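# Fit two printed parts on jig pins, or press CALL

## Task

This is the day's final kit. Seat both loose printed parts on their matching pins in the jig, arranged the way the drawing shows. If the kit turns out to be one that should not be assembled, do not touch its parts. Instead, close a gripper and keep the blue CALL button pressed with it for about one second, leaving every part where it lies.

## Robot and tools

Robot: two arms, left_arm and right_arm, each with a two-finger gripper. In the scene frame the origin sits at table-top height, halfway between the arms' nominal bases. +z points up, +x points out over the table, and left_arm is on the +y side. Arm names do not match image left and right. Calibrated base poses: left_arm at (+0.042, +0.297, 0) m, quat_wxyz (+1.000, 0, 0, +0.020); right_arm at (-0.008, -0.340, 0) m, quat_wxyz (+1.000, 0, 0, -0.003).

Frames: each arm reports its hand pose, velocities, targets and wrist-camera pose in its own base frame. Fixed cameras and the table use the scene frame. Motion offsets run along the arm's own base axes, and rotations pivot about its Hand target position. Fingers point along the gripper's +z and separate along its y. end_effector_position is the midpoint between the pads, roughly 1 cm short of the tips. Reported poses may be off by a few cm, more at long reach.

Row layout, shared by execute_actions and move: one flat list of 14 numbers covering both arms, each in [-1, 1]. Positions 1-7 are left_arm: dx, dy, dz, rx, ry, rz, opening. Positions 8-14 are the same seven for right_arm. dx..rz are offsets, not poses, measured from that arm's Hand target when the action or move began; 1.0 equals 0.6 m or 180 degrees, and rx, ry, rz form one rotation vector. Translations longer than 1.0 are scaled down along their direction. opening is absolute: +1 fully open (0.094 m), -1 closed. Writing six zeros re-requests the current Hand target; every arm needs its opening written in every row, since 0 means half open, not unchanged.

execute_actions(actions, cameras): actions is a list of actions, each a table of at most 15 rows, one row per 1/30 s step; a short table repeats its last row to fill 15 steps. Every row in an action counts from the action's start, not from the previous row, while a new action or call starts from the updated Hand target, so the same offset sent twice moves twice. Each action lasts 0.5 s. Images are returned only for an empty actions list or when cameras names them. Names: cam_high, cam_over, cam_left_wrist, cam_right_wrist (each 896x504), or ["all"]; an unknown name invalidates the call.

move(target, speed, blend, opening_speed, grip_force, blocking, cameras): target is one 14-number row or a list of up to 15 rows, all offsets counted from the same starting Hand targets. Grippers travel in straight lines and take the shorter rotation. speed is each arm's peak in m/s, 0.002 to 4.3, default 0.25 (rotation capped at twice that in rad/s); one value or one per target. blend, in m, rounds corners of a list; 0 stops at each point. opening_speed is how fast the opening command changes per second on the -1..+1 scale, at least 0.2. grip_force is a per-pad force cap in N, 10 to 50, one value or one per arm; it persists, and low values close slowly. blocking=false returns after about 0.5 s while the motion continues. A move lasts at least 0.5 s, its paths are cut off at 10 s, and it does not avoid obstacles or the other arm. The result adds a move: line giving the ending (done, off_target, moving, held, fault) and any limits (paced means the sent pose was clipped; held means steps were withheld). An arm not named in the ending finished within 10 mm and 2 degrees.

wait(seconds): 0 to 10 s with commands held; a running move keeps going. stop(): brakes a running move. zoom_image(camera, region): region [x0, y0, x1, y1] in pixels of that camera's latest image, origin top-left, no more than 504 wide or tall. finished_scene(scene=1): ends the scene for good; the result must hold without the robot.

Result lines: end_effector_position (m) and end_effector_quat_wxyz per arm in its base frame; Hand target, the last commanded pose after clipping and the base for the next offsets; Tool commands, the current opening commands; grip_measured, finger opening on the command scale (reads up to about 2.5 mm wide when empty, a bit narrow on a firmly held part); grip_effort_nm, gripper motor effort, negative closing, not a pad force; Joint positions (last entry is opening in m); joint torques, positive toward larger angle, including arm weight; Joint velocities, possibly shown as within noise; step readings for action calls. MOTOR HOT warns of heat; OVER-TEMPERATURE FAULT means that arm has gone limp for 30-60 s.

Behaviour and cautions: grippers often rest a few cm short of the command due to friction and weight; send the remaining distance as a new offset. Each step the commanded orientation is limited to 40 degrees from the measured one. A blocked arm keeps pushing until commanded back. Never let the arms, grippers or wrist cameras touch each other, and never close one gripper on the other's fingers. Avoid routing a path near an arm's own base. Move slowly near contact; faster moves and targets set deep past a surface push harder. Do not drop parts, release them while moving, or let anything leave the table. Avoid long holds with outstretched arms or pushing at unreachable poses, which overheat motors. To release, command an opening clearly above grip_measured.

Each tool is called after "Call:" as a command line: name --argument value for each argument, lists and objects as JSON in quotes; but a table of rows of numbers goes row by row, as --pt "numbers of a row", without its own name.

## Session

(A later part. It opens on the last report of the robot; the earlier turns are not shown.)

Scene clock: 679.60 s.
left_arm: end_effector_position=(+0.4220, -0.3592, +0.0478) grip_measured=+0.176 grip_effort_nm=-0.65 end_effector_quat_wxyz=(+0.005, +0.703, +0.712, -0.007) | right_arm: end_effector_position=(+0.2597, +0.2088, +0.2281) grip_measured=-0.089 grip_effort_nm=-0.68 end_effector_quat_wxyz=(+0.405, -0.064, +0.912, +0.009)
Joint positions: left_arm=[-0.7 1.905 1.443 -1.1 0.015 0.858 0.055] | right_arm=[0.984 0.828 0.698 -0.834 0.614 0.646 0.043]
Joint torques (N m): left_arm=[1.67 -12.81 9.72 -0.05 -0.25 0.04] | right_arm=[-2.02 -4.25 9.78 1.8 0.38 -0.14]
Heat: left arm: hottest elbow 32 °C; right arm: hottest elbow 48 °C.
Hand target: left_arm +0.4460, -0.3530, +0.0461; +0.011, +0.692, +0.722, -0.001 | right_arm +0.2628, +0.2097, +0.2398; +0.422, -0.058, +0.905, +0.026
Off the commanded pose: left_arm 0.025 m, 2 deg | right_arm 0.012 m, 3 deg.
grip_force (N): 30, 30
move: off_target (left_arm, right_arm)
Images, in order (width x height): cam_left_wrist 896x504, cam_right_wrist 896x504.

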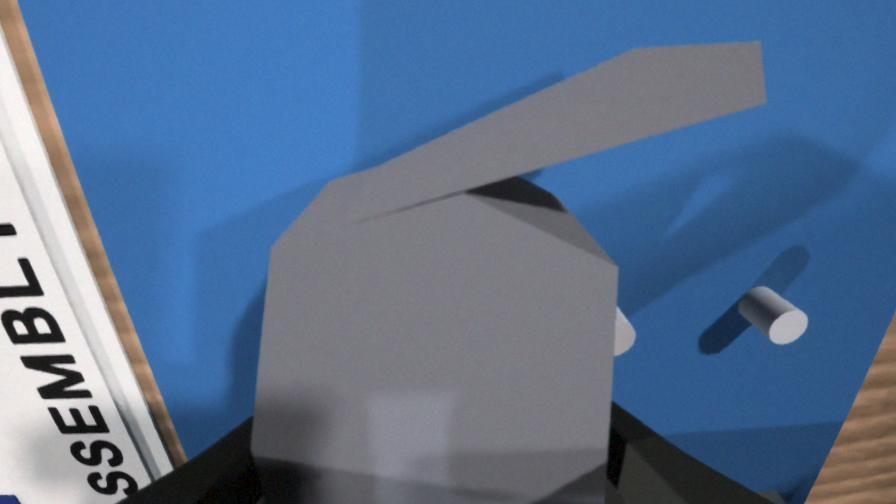

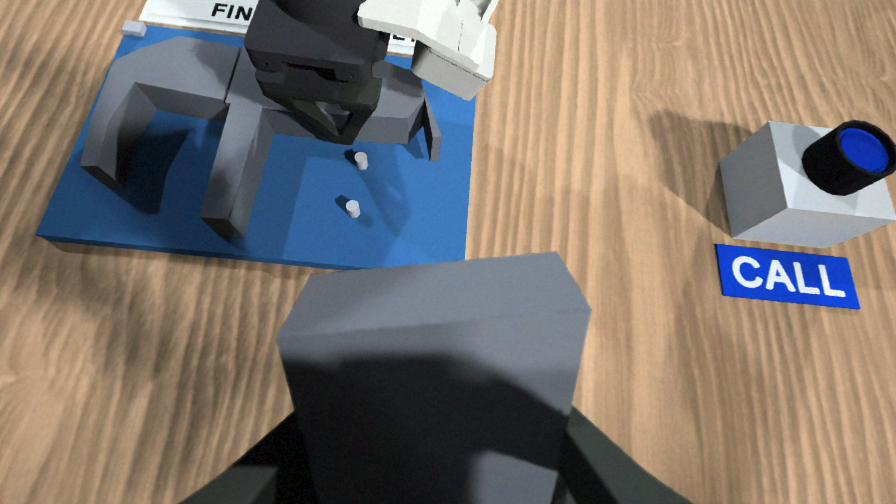

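Call:
move --target '[0.0,-0.007,0.022,0,0,0.004,-0.3,0,0,0,0,0,0,-0.5]' --speed 0.1 --cameras '["cam_left_wrist","cam_right_wrist"]'

Call:
zoom_image --camera "cam_right_wrist" --region '[240, 20, 500, 220]'

Scene clock: 703.33 s.
left_arm: end_effector_position=(+0.4232, -0.3602, +0.0527) grip_measured=+0.176 grip_effort_nm=-0.65 end_effector_quat_wxyz=(+0.002, +0.703, +0.712, -0.007) | right_arm: end_effector_position=(+0.2597, +0.2088, +0.2281) grip_measured=-0.089 grip_effort_nm=-0.68 end_effector_quat_wxyz=(+0.405, -0.064, +0.912, +0.009)
Joint positions: left_arm=[-0.7 1.906 1.46 -1.122 0.015 0.858 0.055] | right_arm=[0.984 0.828 0.698 -0.834 0.614 0.646 0.043]
Joint torques (N m): left_arm=[1.26 -13.63 10.51 -0.55 -0.29 -0.1] | right_arm=[-1.96 -4.25 9.81 1.8 0.38 -0.14]
Heat: left arm: hottest elbow 34 °C; right arm: hottest elbow 48 °C.
Hand target: left_arm +0.4460, -0.3572, +0.0593; +0.011, +0.687, +0.726, -0.001 | right_arm +0.2628, +0.2097, +0.2398; +0.422, -0.058, +0.905, +0.026
Off the commanded pose: left_arm 0.024 m, 3 deg | right_arm 0.012 m, 3 deg.
grip_force (N): 30, 30
move: off_target (left_arm, right_arm)
Images, in order (width x height): cam_left_wrist 896x504, cam_right_wrist 896x504.

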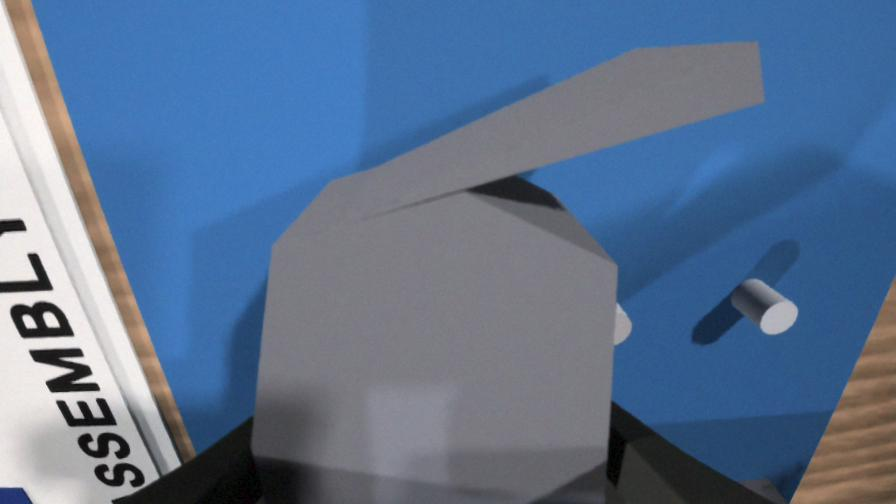

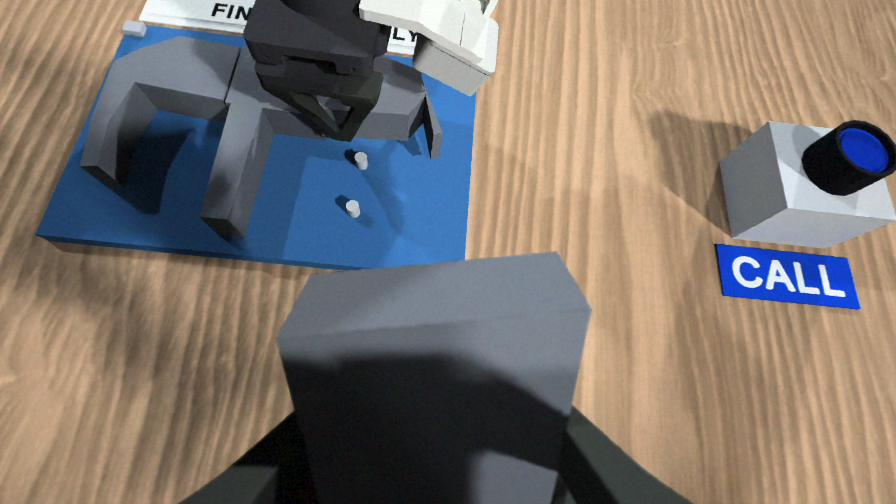

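Scaled by 1.938 from the camera's 896x504 image, which has a finer 1280x720 frame.

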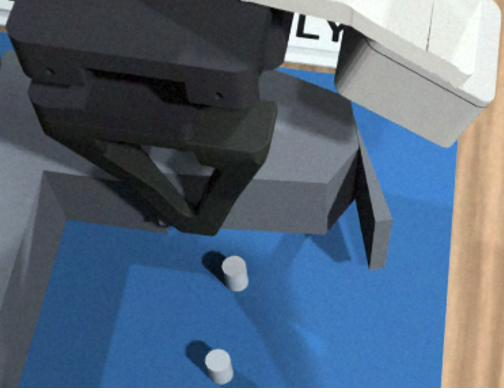

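Call:
move --target '[0.015,-0.002,-0.008,0,0,0,-0.3,0,0,0,0,0,0,-0.5]' --speed 0.15 --cameras '["all"]'

Call:
zoom_image --camera "cam_over" --region '[380, 180, 620, 400]'

Call:
zoom_image --camera "cam_right_wrist" --region '[240, 20, 500, 220]'

Scene clock: 712.87 s.
left_arm: end_effector_position=(+0.4330, -0.3602, +0.0500) grip_measured=+0.176 grip_effort_nm=-0.65 end_effector_quat_wxyz=(+0.003, +0.699, +0.715, -0.006) | right_arm: end_effector_position=(+0.2597, +0.2088, +0.2281) grip_measured=-0.089 grip_effort_nm=-0.68 end_effector_quat_wxyz=(+0.405, -0.064, +0.912, +0.009)
Joint positions: left_arm=[-0.689 1.926 1.483 -1.123 0.013 0.858 0.055] | right_arm=[0.984 0.828 0.698 -0.834 0.614 0.646 0.043]
Joint torques (N m): left_arm=[1.32 -12.98 10.62 -0.64 -0.27 0.03] | right_arm=[-1.96 -4.25 9.77 1.81 0.38 -0.14]
Heat: left arm: hottest elbow 34 °C; right arm: hottest elbow 47 °C.
Hand target: left_arm +0.4550, -0.3584, +0.0545; +0.011, +0.687, +0.726, -0.001 | right_arm +0.2628, +0.2097, +0.2398; +0.422, -0.058, +0.905, +0.026
Off the commanded pose: left_arm 0.023 m, 2 deg | right_arm 0.012 m, 3 deg.
grip_force (N): 30, 30
move: off_target (left_arm, right_arm)

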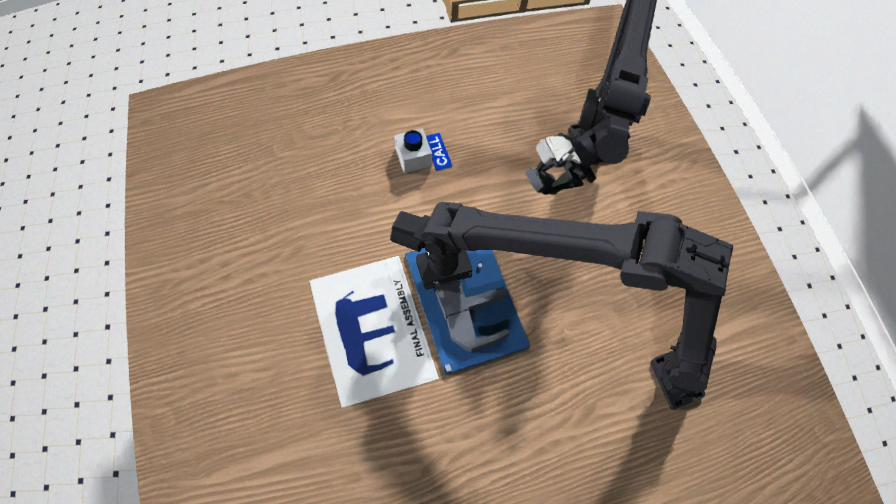

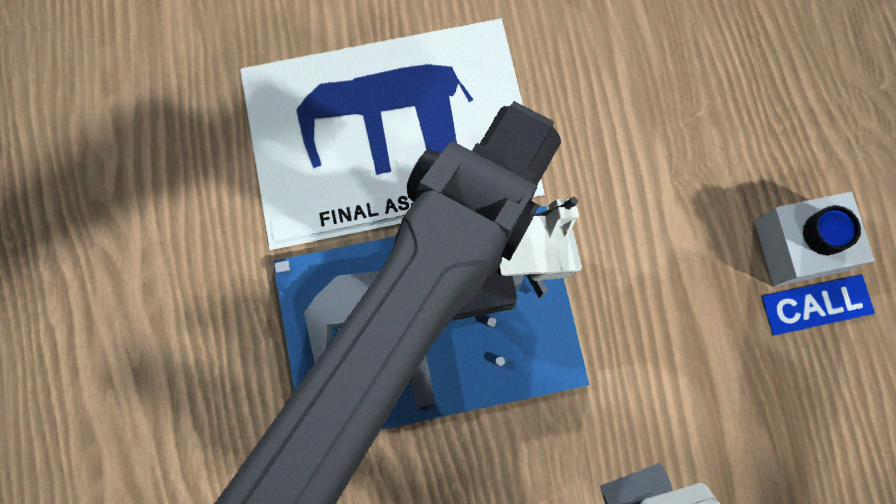

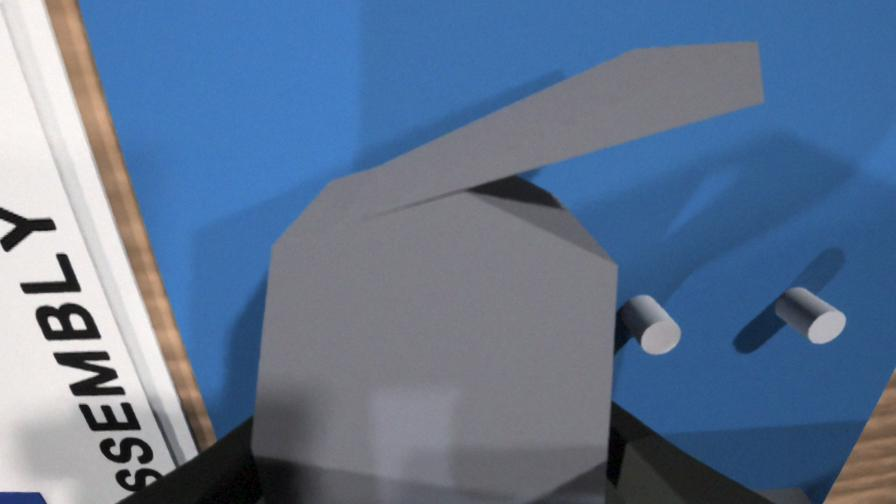

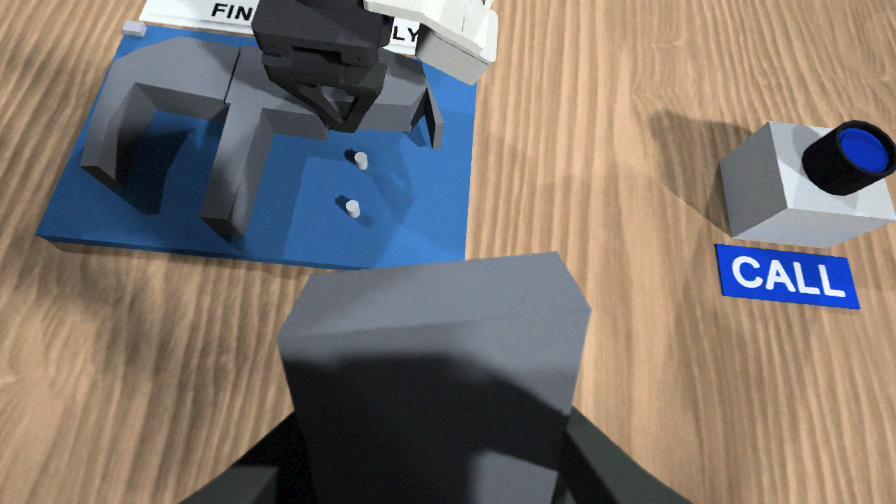

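Scaled by 2.100 from the camera's 896x504 image, which has a finer 1280x720 frame.

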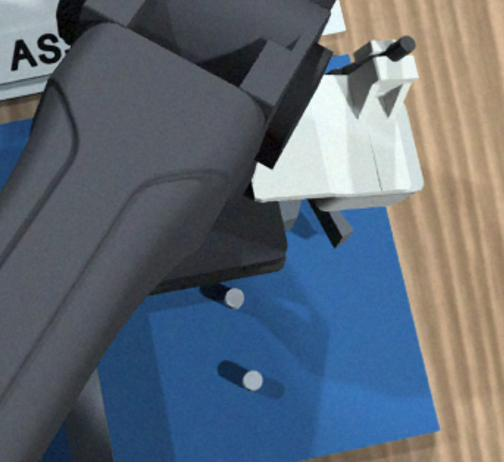

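Scaled by 1.938 from the camera's 896x504 image, which has a finer 1280x720 frame.

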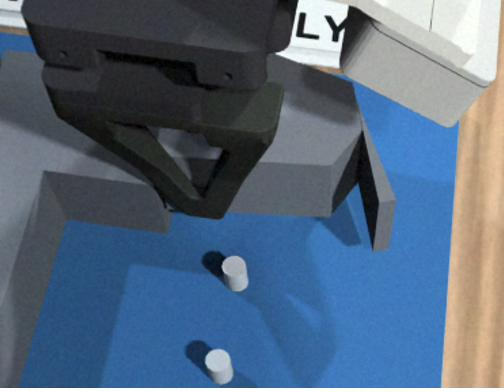

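Call:
move --target '[-0.015,0.003,-0.004,0,0,0,-0.3,0,0,0,0,0,0,-0.5]' --speed 0.15 --cameras '["cam_right_wrist"]'

Call:
zoom_image --camera "cam_right_wrist" --region '[240, 20, 500, 220]'

Scene clock: 722.33 s.
left_arm: end_effector_position=(+0.4330, -0.3602, +0.0500) grip_measured=+0.176 grip_effort_nm=-0.65 end_effector_quat_wxyz=(+0.003, +0.699, +0.715, -0.006) | right_arm: end_effector_position=(+0.2597, +0.2088, +0.2281) grip_measured=-0.089 grip_effort_nm=-0.68 end_effector_quat_wxyz=(+0.405, -0.064, +0.912, +0.009)
Joint positions: left_arm=[-0.689 1.926 1.483 -1.123 0.013 0.858 0.055] | right_arm=[0.984 0.828 0.698 -0.834 0.614 0.646 0.043]
Joint torques (N m): left_arm=[0.26 -14.33 8.13 0.09 -0.25 -0.11] | right_arm=[-1.96 -4.31 9.81 1.8 0.38 -0.15]
Heat: left arm: hottest elbow 34 °C; right arm: hottest elbow 47 °C.
Hand target: left_arm +0.4460, -0.3566, +0.0521; +0.011, +0.687, +0.726, -0.001 | right_arm +0.2628, +0.2097, +0.2398; +0.422, -0.058, +0.905, +0.026
Off the commanded pose: left_arm 0.014 m, 2 deg | right_arm 0.012 m, 3 deg.
grip_force (N): 30, 30
move: off_target (left_arm, right_arm)
Images, in order (width x height): cam_right_wrist 896x504.

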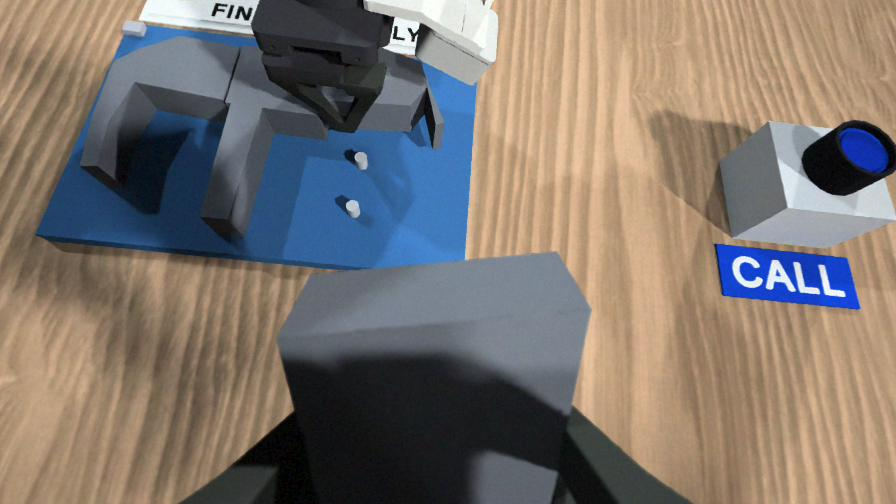

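Scaled by 1.938 from the camera's 896x504 image, which has a finer 1280x720 frame.

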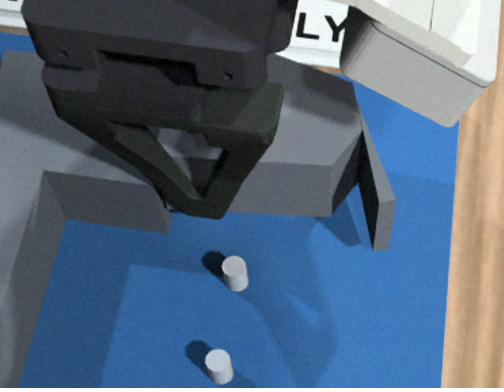

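Call:
move --target '[-0.012,0.003,-0.004,0,0,0,-0.3,0,0,0,0,0,0,-0.5]' --speed 0.2

Scene clock: 725.67 s.
left_arm: end_effector_position=(+0.4325, -0.3598, +0.0479) grip_measured=+0.176 grip_effort_nm=-0.64 end_effector_quat_wxyz=(+0.003, +0.699, +0.715, -0.006) | right_arm: end_effector_position=(+0.2597, +0.2088, +0.2281) grip_measured=-0.089 grip_effort_nm=-0.68 end_effector_quat_wxyz=(+0.405, -0.064, +0.912, +0.009)
Joint positions: left_arm=[-0.689 1.926 1.476 -1.116 0.013 0.858 0.055] | right_arm=[0.984 0.828 0.698 -0.834 0.614 0.646 0.043]
Joint torques (N m): left_arm=[-0.15 -15.74 6.3 0.2 -0.22 -0.16] | right_arm=[-1.96 -4.31 9.81 1.78 0.38 -0.14]
Heat: left arm: hottest elbow 34 °C; right arm: hottest elbow 47 °C.
Hand target: left_arm +0.4388, -0.3548, +0.0497; +0.011, +0.687, +0.726, -0.001 | right_arm +0.2628, +0.2097, +0.2398; +0.422, -0.058, +0.905, +0.026
Off the commanded pose: left_arm 0.008 m, 2 deg | right_arm 0.012 m, 3 deg.
grip_force (N): 30, 30
move: off_target (right_arm)

Call:
move --target '[-0.013,0.003,-0.0,0,0,0,-0.3,0,0,0,0,0,0,-0.5]' --speed 0.2

Scene clock: 729.13 s.
left_arm: end_effector_position=(+0.4319, -0.3596, +0.0480) grip_measured=+0.176 grip_effort_nm=-0.64 end_effector_quat_wxyz=(+0.014, +0.698, +0.716, -0.006) | right_arm: end_effector_position=(+0.2597, +0.2088, +0.2281) grip_measured=-0.089 grip_effort_nm=-0.69 end_effector_quat_wxyz=(+0.405, -0.064, +0.912, +0.009)
Joint positions: left_arm=[-0.689 1.912 1.455 -1.086 0.015 0.855 0.055] | right_arm=[0.984 0.828 0.698 -0.834 0.614 0.646 0.043]
Joint torques (N m): left_arm=[-0.91 -15.79 6.3 -0.1 -0.27 -0.21] | right_arm=[-2.02 -4.25 9.8 1.77 0.38 -0.14]
Heat: left arm: hottest elbow 34 °C; right arm: hottest elbow 47 °C.
Hand target: left_arm +0.4310, -0.3530, +0.0497; +0.011, +0.687, +0.726, -0.001 | right_arm +0.2628, +0.2097, +0.2398; +0.422, -0.058, +0.905, +0.026
Off the commanded pose: left_arm 0.007 m, 2 deg | right_arm 0.012 m, 3 deg.
grip_force (N): 30, 30
move: off_target (right_arm)

Call:
move --target '[-0.014,0.002,0.0,0,0,0,-0.3,0,0,0,0,0,0,-0.5]' --speed 0.2 --cameras '["cam_left_wrist","cam_right_wrist"]'

Call:
zoom_image --camera "cam_right_wrist" --region '[240, 20, 500, 220]'

Scene clock: 734.93 s.
left_arm: end_effector_position=(+0.4248, -0.3594, +0.0477) grip_measured=+0.176 grip_effort_nm=-0.65 end_effector_quat_wxyz=(+0.016, +0.700, +0.714, -0.006) | right_arm: end_effector_position=(+0.2597, +0.2088, +0.2281) grip_measured=-0.089 grip_effort_nm=-0.69 end_effector_quat_wxyz=(+0.405, -0.064, +0.912, +0.009)
Joint positions: left_arm=[-0.697 1.897 1.43 -1.073 0.015 0.854 0.055] | right_arm=[0.984 0.828 0.698 -0.834 0.614 0.646 0.043]
Joint torques (N m): left_arm=[-0.91 -14.92 5.93 -0.09 -0.37 -0.28] | right_arm=[-2.02 -4.31 9.81 1.8 0.39 -0.13]
Heat: left arm: hottest elbow 33 °C; right arm: hottest elbow 47 °C.
Hand target: left_arm +0.4226, -0.3518, +0.0497; +0.011, +0.687, +0.726, -0.001 | right_arm +0.2628, +0.2097, +0.2398; +0.422, -0.058, +0.905, +0.026
Off the commanded pose: left_arm 0.008 m, 2 deg | right_arm 0.012 m, 3 deg.
grip_force (N): 30, 30
move: off_target (right_arm)
Images, in order (width x height): cam_left_wrist 896x504, cam_right_wrist 896x504.

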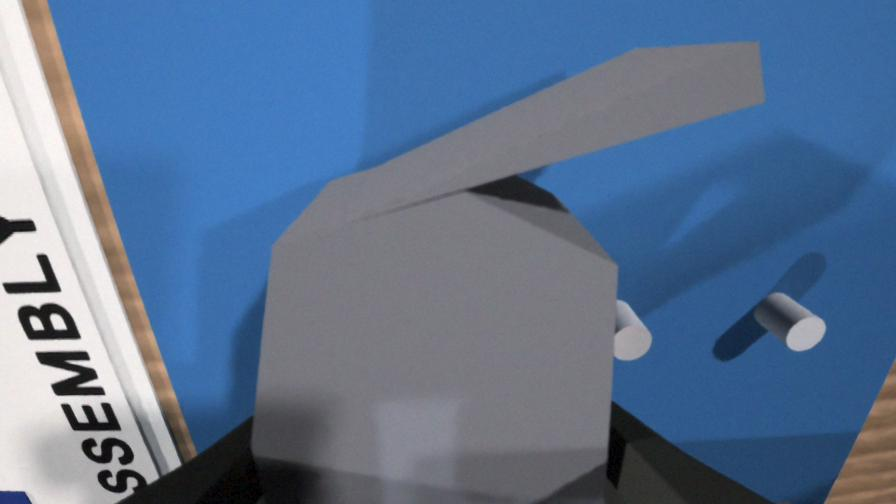

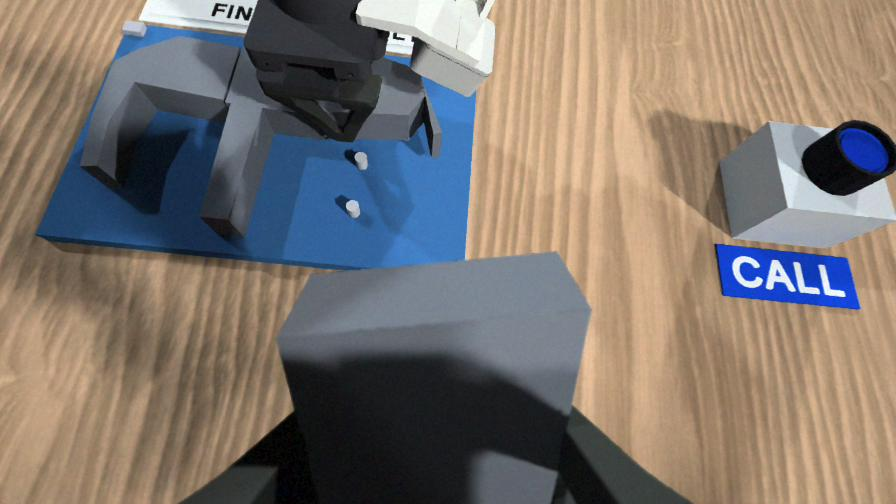

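Scaled by 1.938 from the camera's 896x504 image, which has a finer 1280x720 frame.

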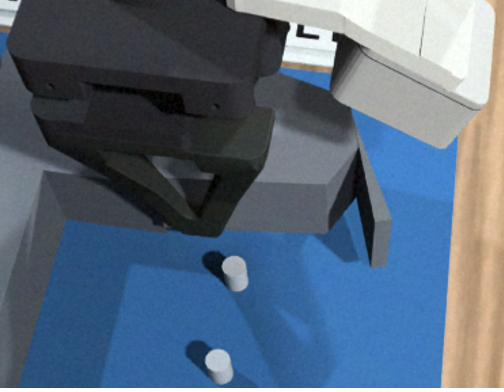

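Call:
move --target '[0.0,0,-0.014,0.004,0.004,0,-0.3,0,0,0,0,0,0,-0.5]' --speed 0.05 --cameras '["cam_left_wrist","cam_right_wrist"]'

Call:
zoom_image --camera "cam_right_wrist" --region '[240, 20, 500, 220]'

Scene clock: 743.43 s.
left_arm: end_effector_position=(+0.4248, -0.3594, +0.0477) grip_measured=+0.176 grip_effort_nm=-0.64 end_effector_quat_wxyz=(+0.016, +0.700, +0.714, -0.006) | right_arm: end_effector_position=(+0.2597, +0.2088, +0.2281) grip_measured=-0.089 grip_effort_nm=-0.68 end_effector_quat_wxyz=(+0.405, -0.064, +0.912, +0.009)
Joint positions: left_arm=[-0.697 1.897 1.43 -1.073 0.015 0.854 0.055] | right_arm=[0.984 0.828 0.698 -0.834 0.614 0.646 0.043]
Joint torques (N m): left_arm=[-0.62 -14.39 6.32 -0.32 -0.37 -0.19] | right_arm=[-2.02 -4.31 9.8 1.8 0.39 -0.14]
Heat: left arm: hottest elbow 33 °C; right arm: hottest elbow 47 °C.
Hand target: left_arm +0.4226, -0.3518, +0.0413; +0.002, +0.687, +0.726, -0.001 | right_arm +0.2628, +0.2097, +0.2398; +0.422, -0.058, +0.905, +0.026
Off the commanded pose: left_arm 0.010 m, 3 deg | right_arm 0.012 m, 3 deg.
grip_force (N): 30, 30
move: off_target (left_arm, right_arm)
Images, in order (width x height): cam_left_wrist 896x504, cam_right_wrist 896x504.

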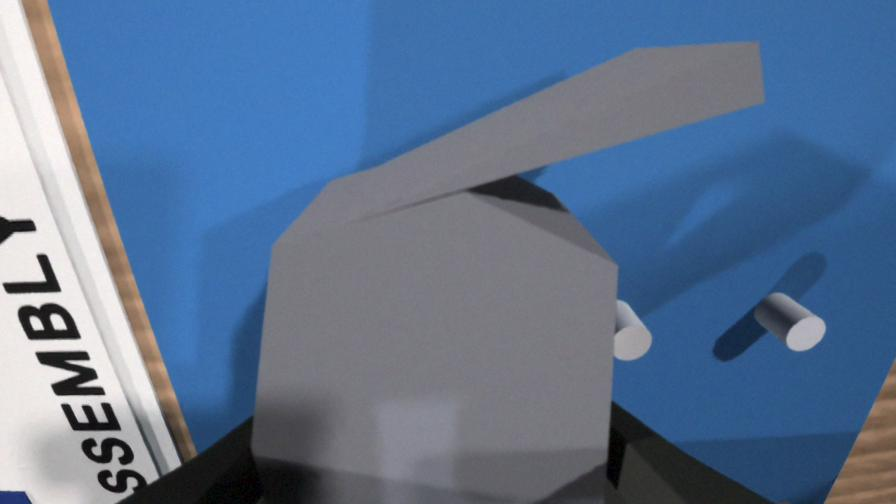

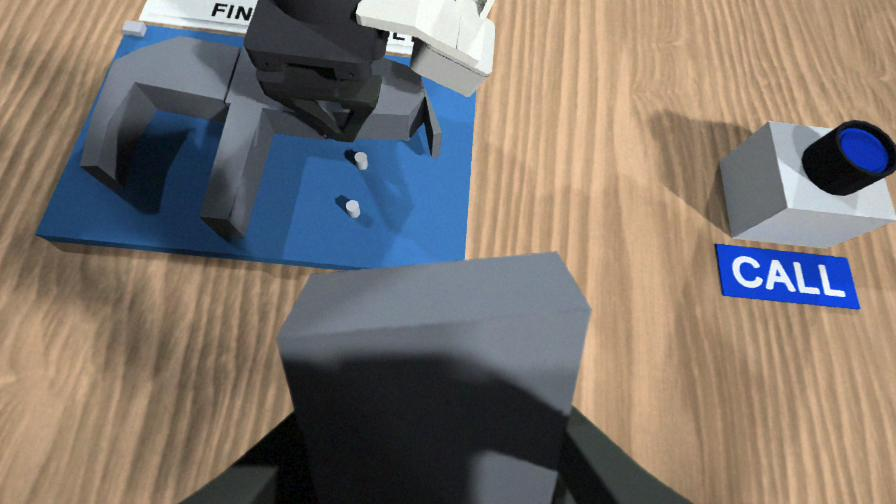

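Scaled by 1.938 from the camera's 896x504 image, which has a finer 1280x720 frame.

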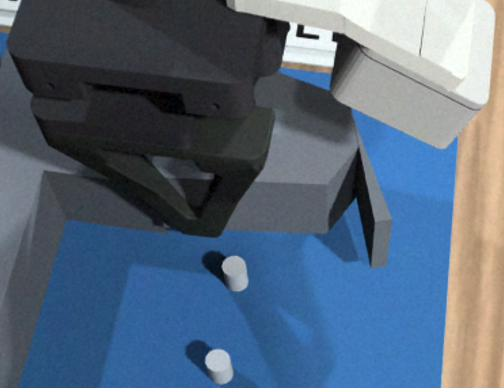

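Call:
move --target '[0.0,0,-0.014,0.0,0.0,0,-0.3,0,0,0,0,0,0,-0.5]' --speed 0.05

Scene clock: 747.60 s.
left_arm: end_effector_position=(+0.4249, -0.3594, +0.0472) grip_measured=+0.176 grip_effort_nm=-0.65 end_effector_quat_wxyz=(+0.017, +0.698, +0.716, -0.006) | right_arm: end_effector_position=(+0.2597, +0.2088, +0.2281) grip_measured=-0.089 grip_effort_nm=-0.68 end_effector_quat_wxyz=(+0.405, -0.064, +0.912, +0.009)
Joint positions: left_arm=[-0.697 1.897 1.429 -1.07 0.015 0.849 0.055] | right_arm=[0.984 0.828 0.698 -0.834 0.614 0.646 0.043]
Joint torques (N m): left_arm=[-0.62 -12.98 5.7 0.06 -0.41 -0.26] | right_arm=[-2.02 -4.25 9.78 1.78 0.38 -0.14]
Heat: left arm: hottest shoulder 32 °C; right arm: hottest elbow 47 °C.
Hand target: left_arm +0.4226, -0.3518, +0.0329; +0.002, +0.687, +0.726, -0.001 | right_arm +0.2628, +0.2097, +0.2398; +0.422, -0.058, +0.905, +0.026
Off the commanded pose: left_arm 0.016 m, 3 deg | right_arm 0.012 m, 3 deg.
grip_force (N): 30, 30
move: off_target (left_arm, right_arm)

Call:
move --pt "-0.003 -0.018 0.012 0.0 0.0 0 -0.3 0 0 0 0 0 0 -0.5" --pt "-0.003 -0.018 -0.012 0.0 0.0 0 -0.3 0 0 0 0 0 0 -0.5" --speed 0.06 --cameras '["cam_left_wrist","cam_right_wrist"]'

Call:
zoom_image --camera "cam_right_wrist" --region '[300, 60, 460, 180]'

Scene clock: 799.30 s.
left_arm: end_effector_position=(+0.4243, -0.3601, +0.0472) grip_measured=+0.176 grip_effort_nm=-0.65 end_effector_quat_wxyz=(+0.017, +0.692, +0.722, -0.004) | right_arm: end_effector_position=(+0.2597, +0.2088, +0.2281) grip_measured=-0.089 grip_effort_nm=-0.69 end_effector_quat_wxyz=(+0.405, -0.064, +0.912, +0.009)
Joint positions: left_arm=[-0.7 1.897 1.429 -1.07 0.01 0.828 0.055] | right_arm=[0.984 0.828 0.698 -0.834 0.614 0.646 0.043]
Joint torques (N m): left_arm=[-1.67 -12.28 6.78 0.1 -0.22 -0.15] | right_arm=[-1.96 -4.25 9.78 1.78 0.39 -0.14]
Heat: left arm: hottest shoulder 32 °C; right arm: hottest elbow 47 °C.
Hand target: left_arm +0.4208, -0.3626, +0.0257; +0.002, +0.687, +0.726, -0.001 | right_arm +0.2628, +0.2097, +0.2398; +0.422, -0.058, +0.905, +0.026
Off the commanded pose: left_arm 0.022 m, 2 deg | right_arm 0.012 m, 3 deg.
grip_force (N): 30, 30
move: off_target (left_arm, right_arm)
Images, in order (width x height): cam_left_wrist 896x504, cam_right_wrist 896x504.

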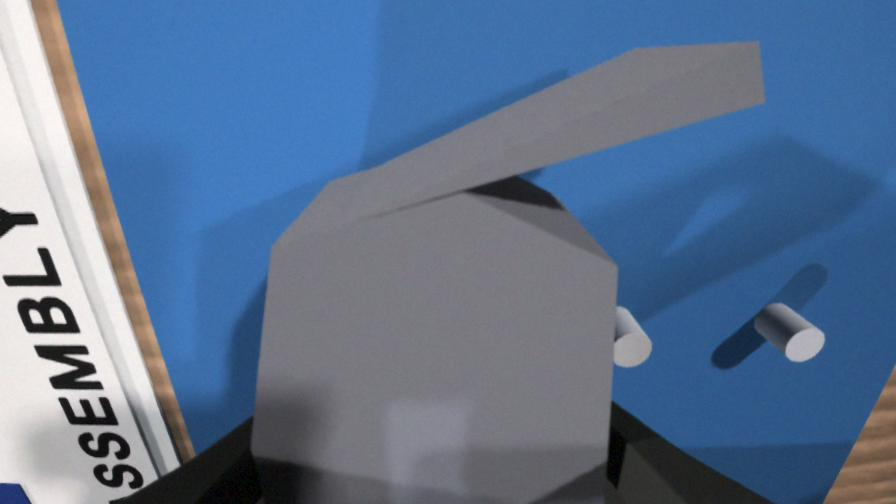

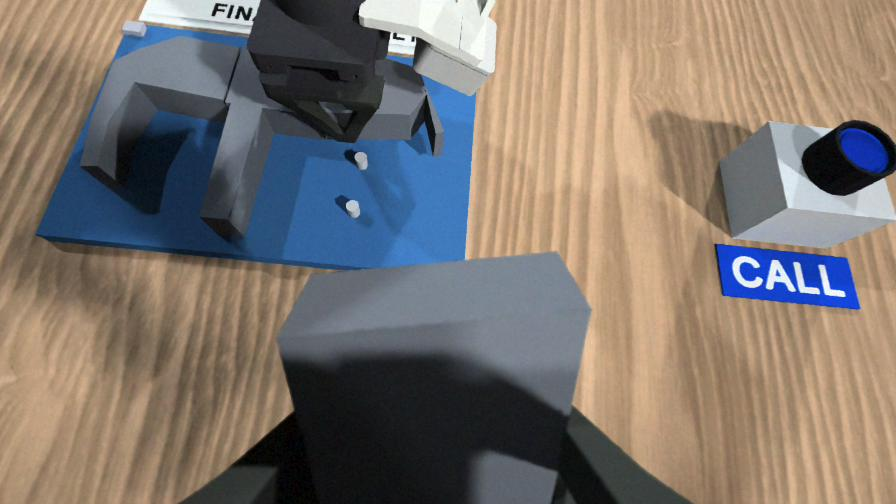

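Scaled by 3.150 from the camera's 896x504 image, which has a finer 1280x720 frame.

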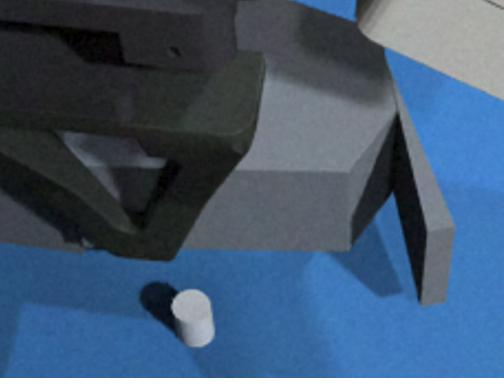

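Call:
move --pt "-0.008 0 0.047 0.0 0.0 0 -0.3 0 0 0 0 0 0 -0.5" --pt "-0.012 0 0.0 0.0 0.0 0 -0.3 0 0 0 0 0 0 -0.5" --speed 0.06 --cameras '["cam_left_wrist","cam_right_wrist"]'

Call:
zoom_image --camera "cam_right_wrist" --region '[300, 60, 460, 180]'

Scene clock: 808.93 s.
left_arm: end_effector_position=(+0.4185, -0.3619, +0.0464) grip_measured=+0.176 grip_effort_nm=-0.64 end_effector_quat_wxyz=(+0.012, +0.691, +0.723, -0.004) | right_arm: end_effector_position=(+0.2597, +0.2088, +0.2281) grip_measured=-0.089 grip_effort_nm=-0.69 end_effector_quat_wxyz=(+0.405, -0.064, +0.912, +0.009)
Joint positions: left_arm=[-0.709 1.896 1.424 -1.076 0.01 0.817 0.055] | right_arm=[0.984 0.828 0.698 -0.834 0.614 0.646 0.043]
Joint torques (N m): left_arm=[-0.26 -11.75 5.61 0.77 -0.22 -0.18] | right_arm=[-1.96 -4.37 9.8 1.8 0.38 -0.14]
Heat: left arm: hottest shoulder 32 °C; right arm: hottest elbow 47 °C.
Hand target: left_arm +0.4136, -0.3626, +0.0257; +0.002, +0.687, +0.726, -0.001 | right_arm +0.2628, +0.2097, +0.2398; +0.422, -0.058, +0.905, +0.026
Off the commanded pose: left_arm 0.021 m, 1 deg | right_arm 0.012 m, 3 deg.
grip_force (N): 30, 30
move: off_target (left_arm, right_arm)
Images, in order (width x height): cam_left_wrist 896x504, cam_right_wrist 896x504.

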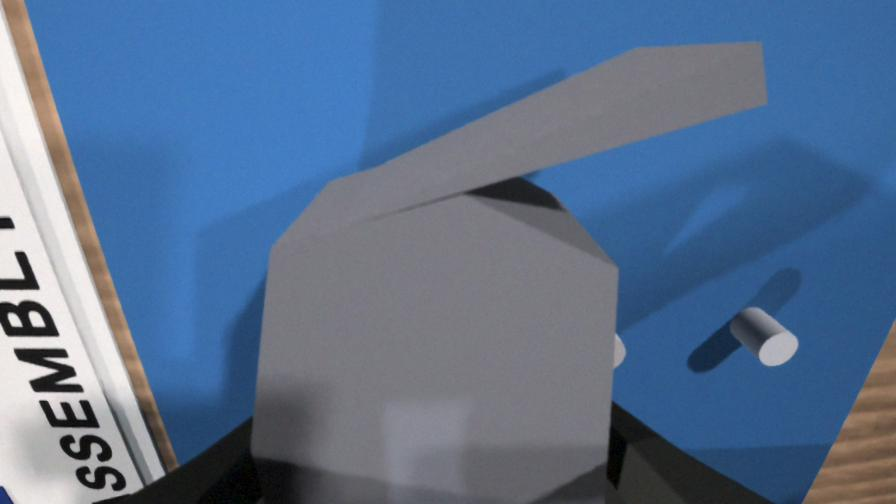

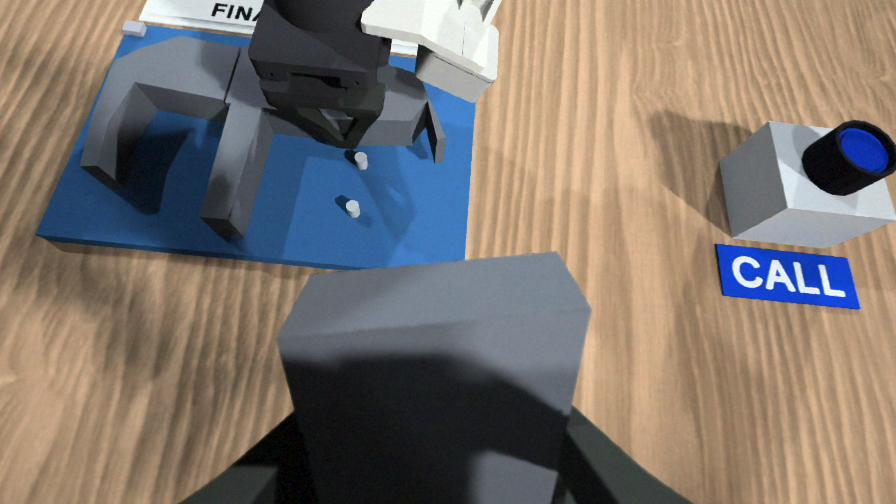

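Scaled by 3.150 from the camera's 896x504 image, which has a finer 1280x720 frame.

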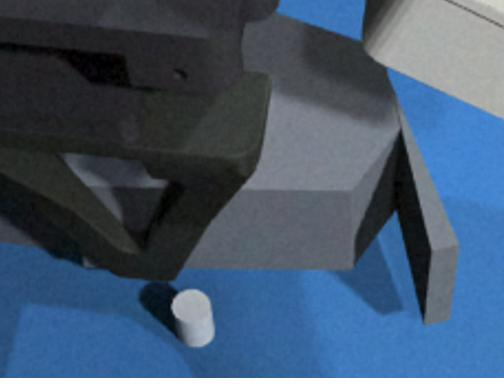

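Call:
move --target '[0.035,0.007,0.0,0.0,0.0,0,-0.3,0,0,0,0,0,0,-0.5]' --speed 0.006 --cameras '["cam_right_wrist"]'

Call:
zoom_image --camera "cam_right_wrist" --region '[300, 60, 460, 180]'

Scene clock: 822.70 s.
left_arm: end_effector_position=(+0.4194, -0.3626, +0.0466) grip_measured=+0.176 grip_effort_nm=-0.65 end_effector_quat_wxyz=(+0.013, +0.691, +0.723, -0.004) | right_arm: end_effector_position=(+0.2597, +0.2088, +0.2281) grip_measured=-0.089 grip_effort_nm=-0.68 end_effector_quat_wxyz=(+0.405, -0.064, +0.912, +0.009)
Joint positions: left_arm=[-0.709 1.897 1.427 -1.076 0.01 0.817 0.055] | right_arm=[0.984 0.828 0.698 -0.834 0.614 0.646 0.043]
Joint torques (N m): left_arm=[0.32 -9.99 8.62 -0.01 -0.15 0.05] | right_arm=[-1.9 -4.25 9.81 1.8 0.38 -0.14]
Heat: left arm: hottest shoulder 31 °C; right arm: hottest elbow 47 °C.
Hand target: left_arm +0.4346, -0.3584, +0.0257; +0.002, +0.687, +0.726, -0.001 | right_arm +0.2628, +0.2097, +0.2398; +0.422, -0.058, +0.905, +0.026
Off the commanded pose: left_arm 0.026 m, 1 deg | right_arm 0.012 m, 3 deg.
grip_force (N): 30, 30
move: off_target (left_arm, right_arm)
Images, in order (width x height): cam_right_wrist 896x504.

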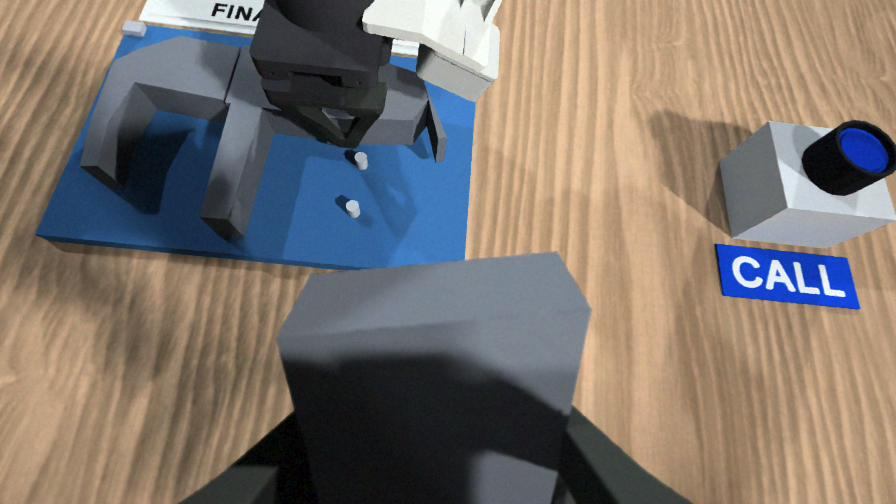

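Scaled by 3.150 from the camera's 896x504 image, which has a finer 1280x720 frame.

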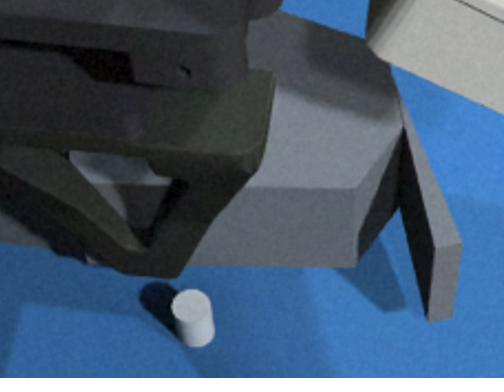

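Call:
move --target '[0.015,0.01,0.0,0.0,0.0,0,-0.3,0,0,0,0,0,0,-0.5]' --speed 0.008

Scene clock: 828.63 s.
left_arm: end_effector_position=(+0.4296, -0.3600, +0.0369) grip_measured=+0.176 grip_effort_nm=-0.65 end_effector_quat_wxyz=(+0.010, +0.694, +0.720, -0.004) | right_arm: end_effector_position=(+0.2597, +0.2088, +0.2281) grip_measured=-0.089 grip_effort_nm=-0.68 end_effector_quat_wxyz=(+0.405, -0.064, +0.912, +0.009)
Joint positions: left_arm=[-0.694 1.926 1.444 -1.07 0.01 0.842 0.055] | right_arm=[0.984 0.828 0.698 -0.834 0.614 0.646 0.043]
Joint torques (N m): left_arm=[1.61 -11.52 8.36 -0.06 -0.19 0.01] | right_arm=[-1.96 -4.37 9.8 1.8 0.38 -0.14]
Heat: left arm: hottest elbow 32 °C; right arm: hottest elbow 47 °C.
Hand target: left_arm +0.4436, -0.3524, +0.0257; +0.002, +0.687, +0.726, -0.001 | right_arm +0.2628, +0.2097, +0.2398; +0.422, -0.058, +0.905, +0.026
Off the commanded pose: left_arm 0.020 m, 2 deg | right_arm 0.012 m, 3 deg.
grip_force (N): 30, 30
move: off_target (left_arm, right_arm)

Call:
wait --seconds 0.1 --cameras '["cam_left_wrist","cam_right_wrist"]'

Call:
zoom_image --camera "cam_right_wrist" --region '[300, 60, 460, 180]'

Scene clock: 832.93 s.
left_arm: end_effector_position=(+0.4296, -0.3600, +0.0369) grip_measured=+0.176 grip_effort_nm=-0.65 end_effector_quat_wxyz=(+0.010, +0.694, +0.720, -0.004) | right_arm: end_effector_position=(+0.2597, +0.2088, +0.2281) grip_measured=-0.089 grip_effort_nm=-0.69 end_effector_quat_wxyz=(+0.405, -0.064, +0.912, +0.009)
Joint positions: left_arm=[-0.694 1.926 1.444 -1.07 0.01 0.842 0.055] | right_arm=[0.984 0.828 0.698 -0.834 0.614 0.646 0.043]
Joint torques (N m): left_arm=[1.55 -12.57 8.34 -0.42 -0.15 0.07] | right_arm=[-2.02 -4.31 9.78 1.78 0.38 -0.14]
Heat: left arm: hottest elbow 32 °C; right arm: hottest elbow 47 °C.
Hand target: left_arm +0.4436, -0.3524, +0.0257; +0.002, +0.687, +0.726, -0.001 | right_arm +0.2628, +0.2097, +0.2398; +0.422, -0.058, +0.905, +0.026
Tool commands: left_gripper/opening=-0.3 right_gripper/opening=-0.5
Off the commanded pose: left_arm 0.020 m, 2 deg | right_arm 0.012 m, 3 deg.
grip_force (N): 30, 30
wait: 0.10 s; at rest from the start
Images, in order (width x height): cam_left_wrist 896x504, cam_right_wrist 896x504.

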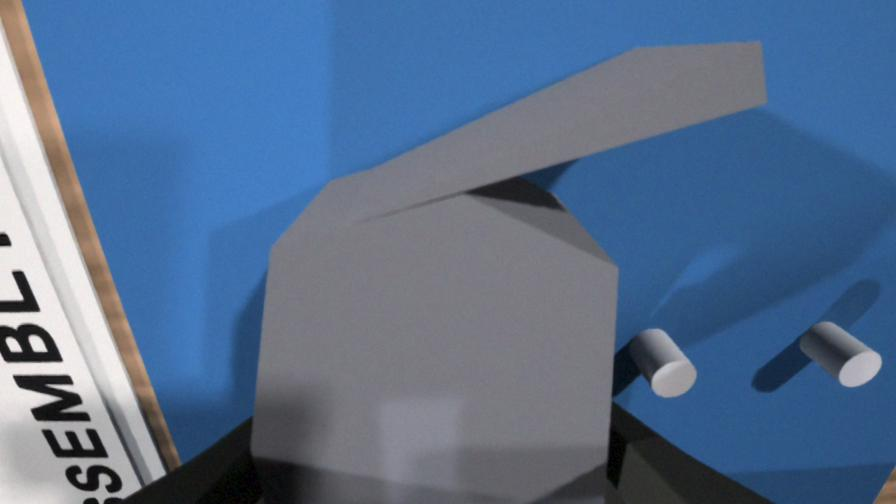

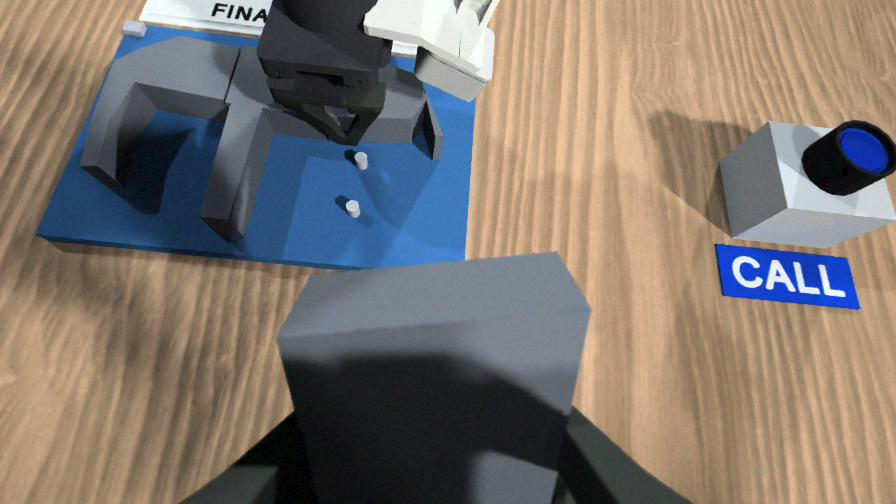

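Scaled by 3.150 from the camera's 896x504 image, which has a finer 1280x720 frame.

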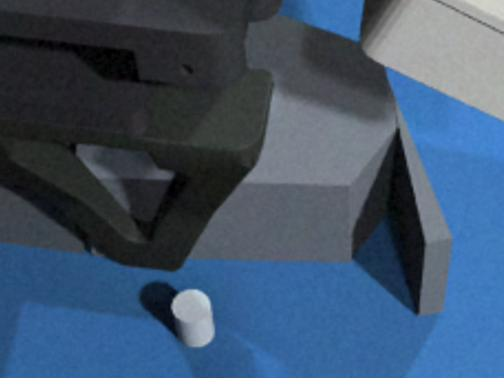

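Call:
move --target '[-0.008,-0.004,-0.022,0.0,0.0,0,-0.3,0,0,0,0,0,0,-0.5]' --speed 0.03 --cameras '["cam_left_wrist","cam_right_wrist"]'

Call:
zoom_image --camera "cam_right_wrist" --region '[300, 60, 460, 180]'

Scene clock: 844.10 s.
left_arm: end_effector_position=(+0.4298, -0.3603, +0.0369) grip_measured=+0.176 grip_effort_nm=-0.65 end_effector_quat_wxyz=(+0.011, +0.694, +0.720, -0.004) | right_arm: end_effector_position=(+0.2597, +0.2088, +0.2281) grip_measured=-0.089 grip_effort_nm=-0.68 end_effector_quat_wxyz=(+0.405, -0.064, +0.912, +0.009)
Joint positions: left_arm=[-0.694 1.926 1.444 -1.068 0.01 0.842 0.055] | right_arm=[0.984 0.828 0.698 -0.834 0.614 0.646 0.043]
Joint torques (N m): left_arm=[0.32 -10.99 6.71 0.79 -0.16 -0.03] | right_arm=[-1.96 -4.25 9.81 1.77 0.39 -0.14]
Heat: left arm: hottest elbow 33 °C; right arm: hottest elbow 47 °C.
Hand target: left_arm +0.4388, -0.3548, +0.0125; +0.002, +0.687, +0.726, -0.001 | right_arm +0.2628, +0.2097, +0.2398; +0.422, -0.058, +0.905, +0.026
Off the commanded pose: left_arm 0.027 m, 2 deg | right_arm 0.012 m, 3 deg.
grip_force (N): 30, 30
move: off_target (left_arm, right_arm)
Images, in order (width x height): cam_left_wrist 896x504, cam_right_wrist 896x504.

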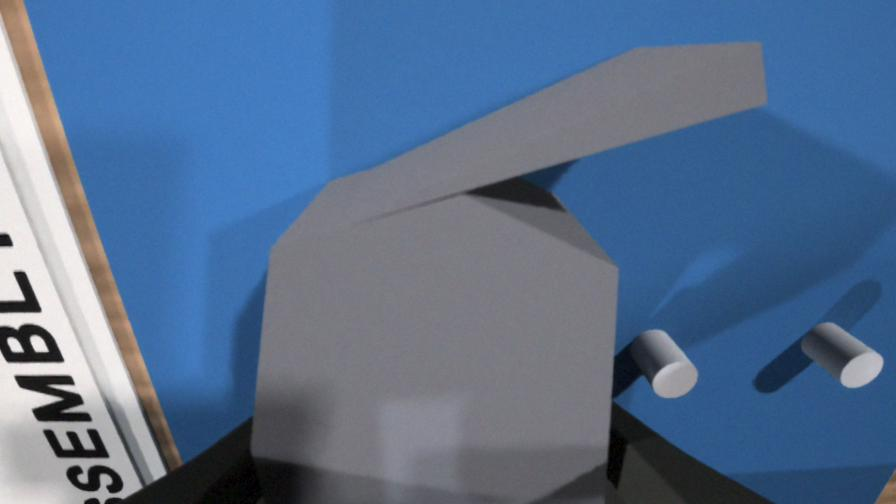

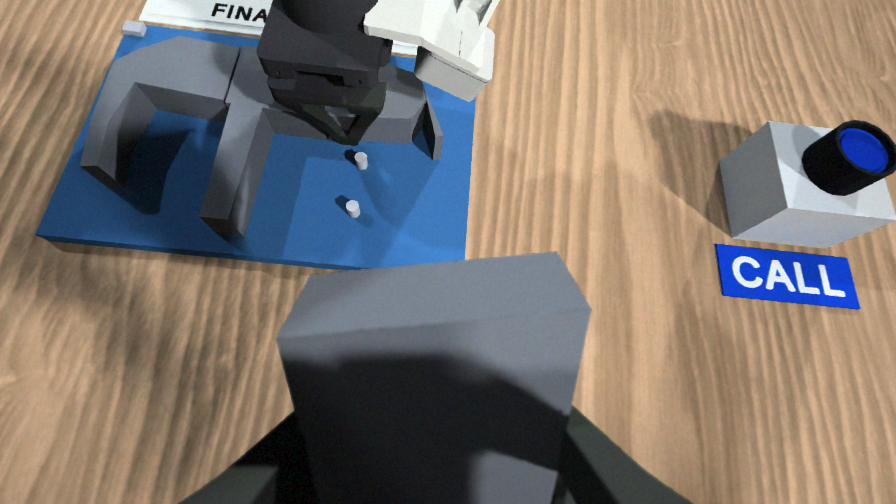

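Scaled by 3.150 from the camera's 896x504 image, which has a finer 1280x720 frame.

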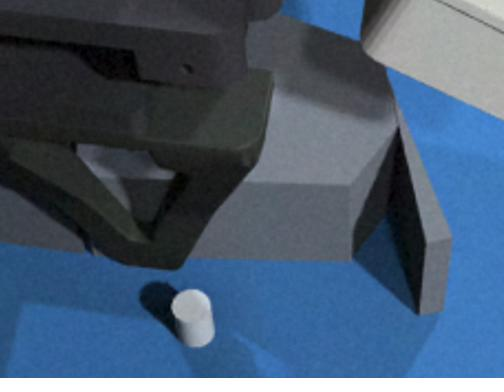

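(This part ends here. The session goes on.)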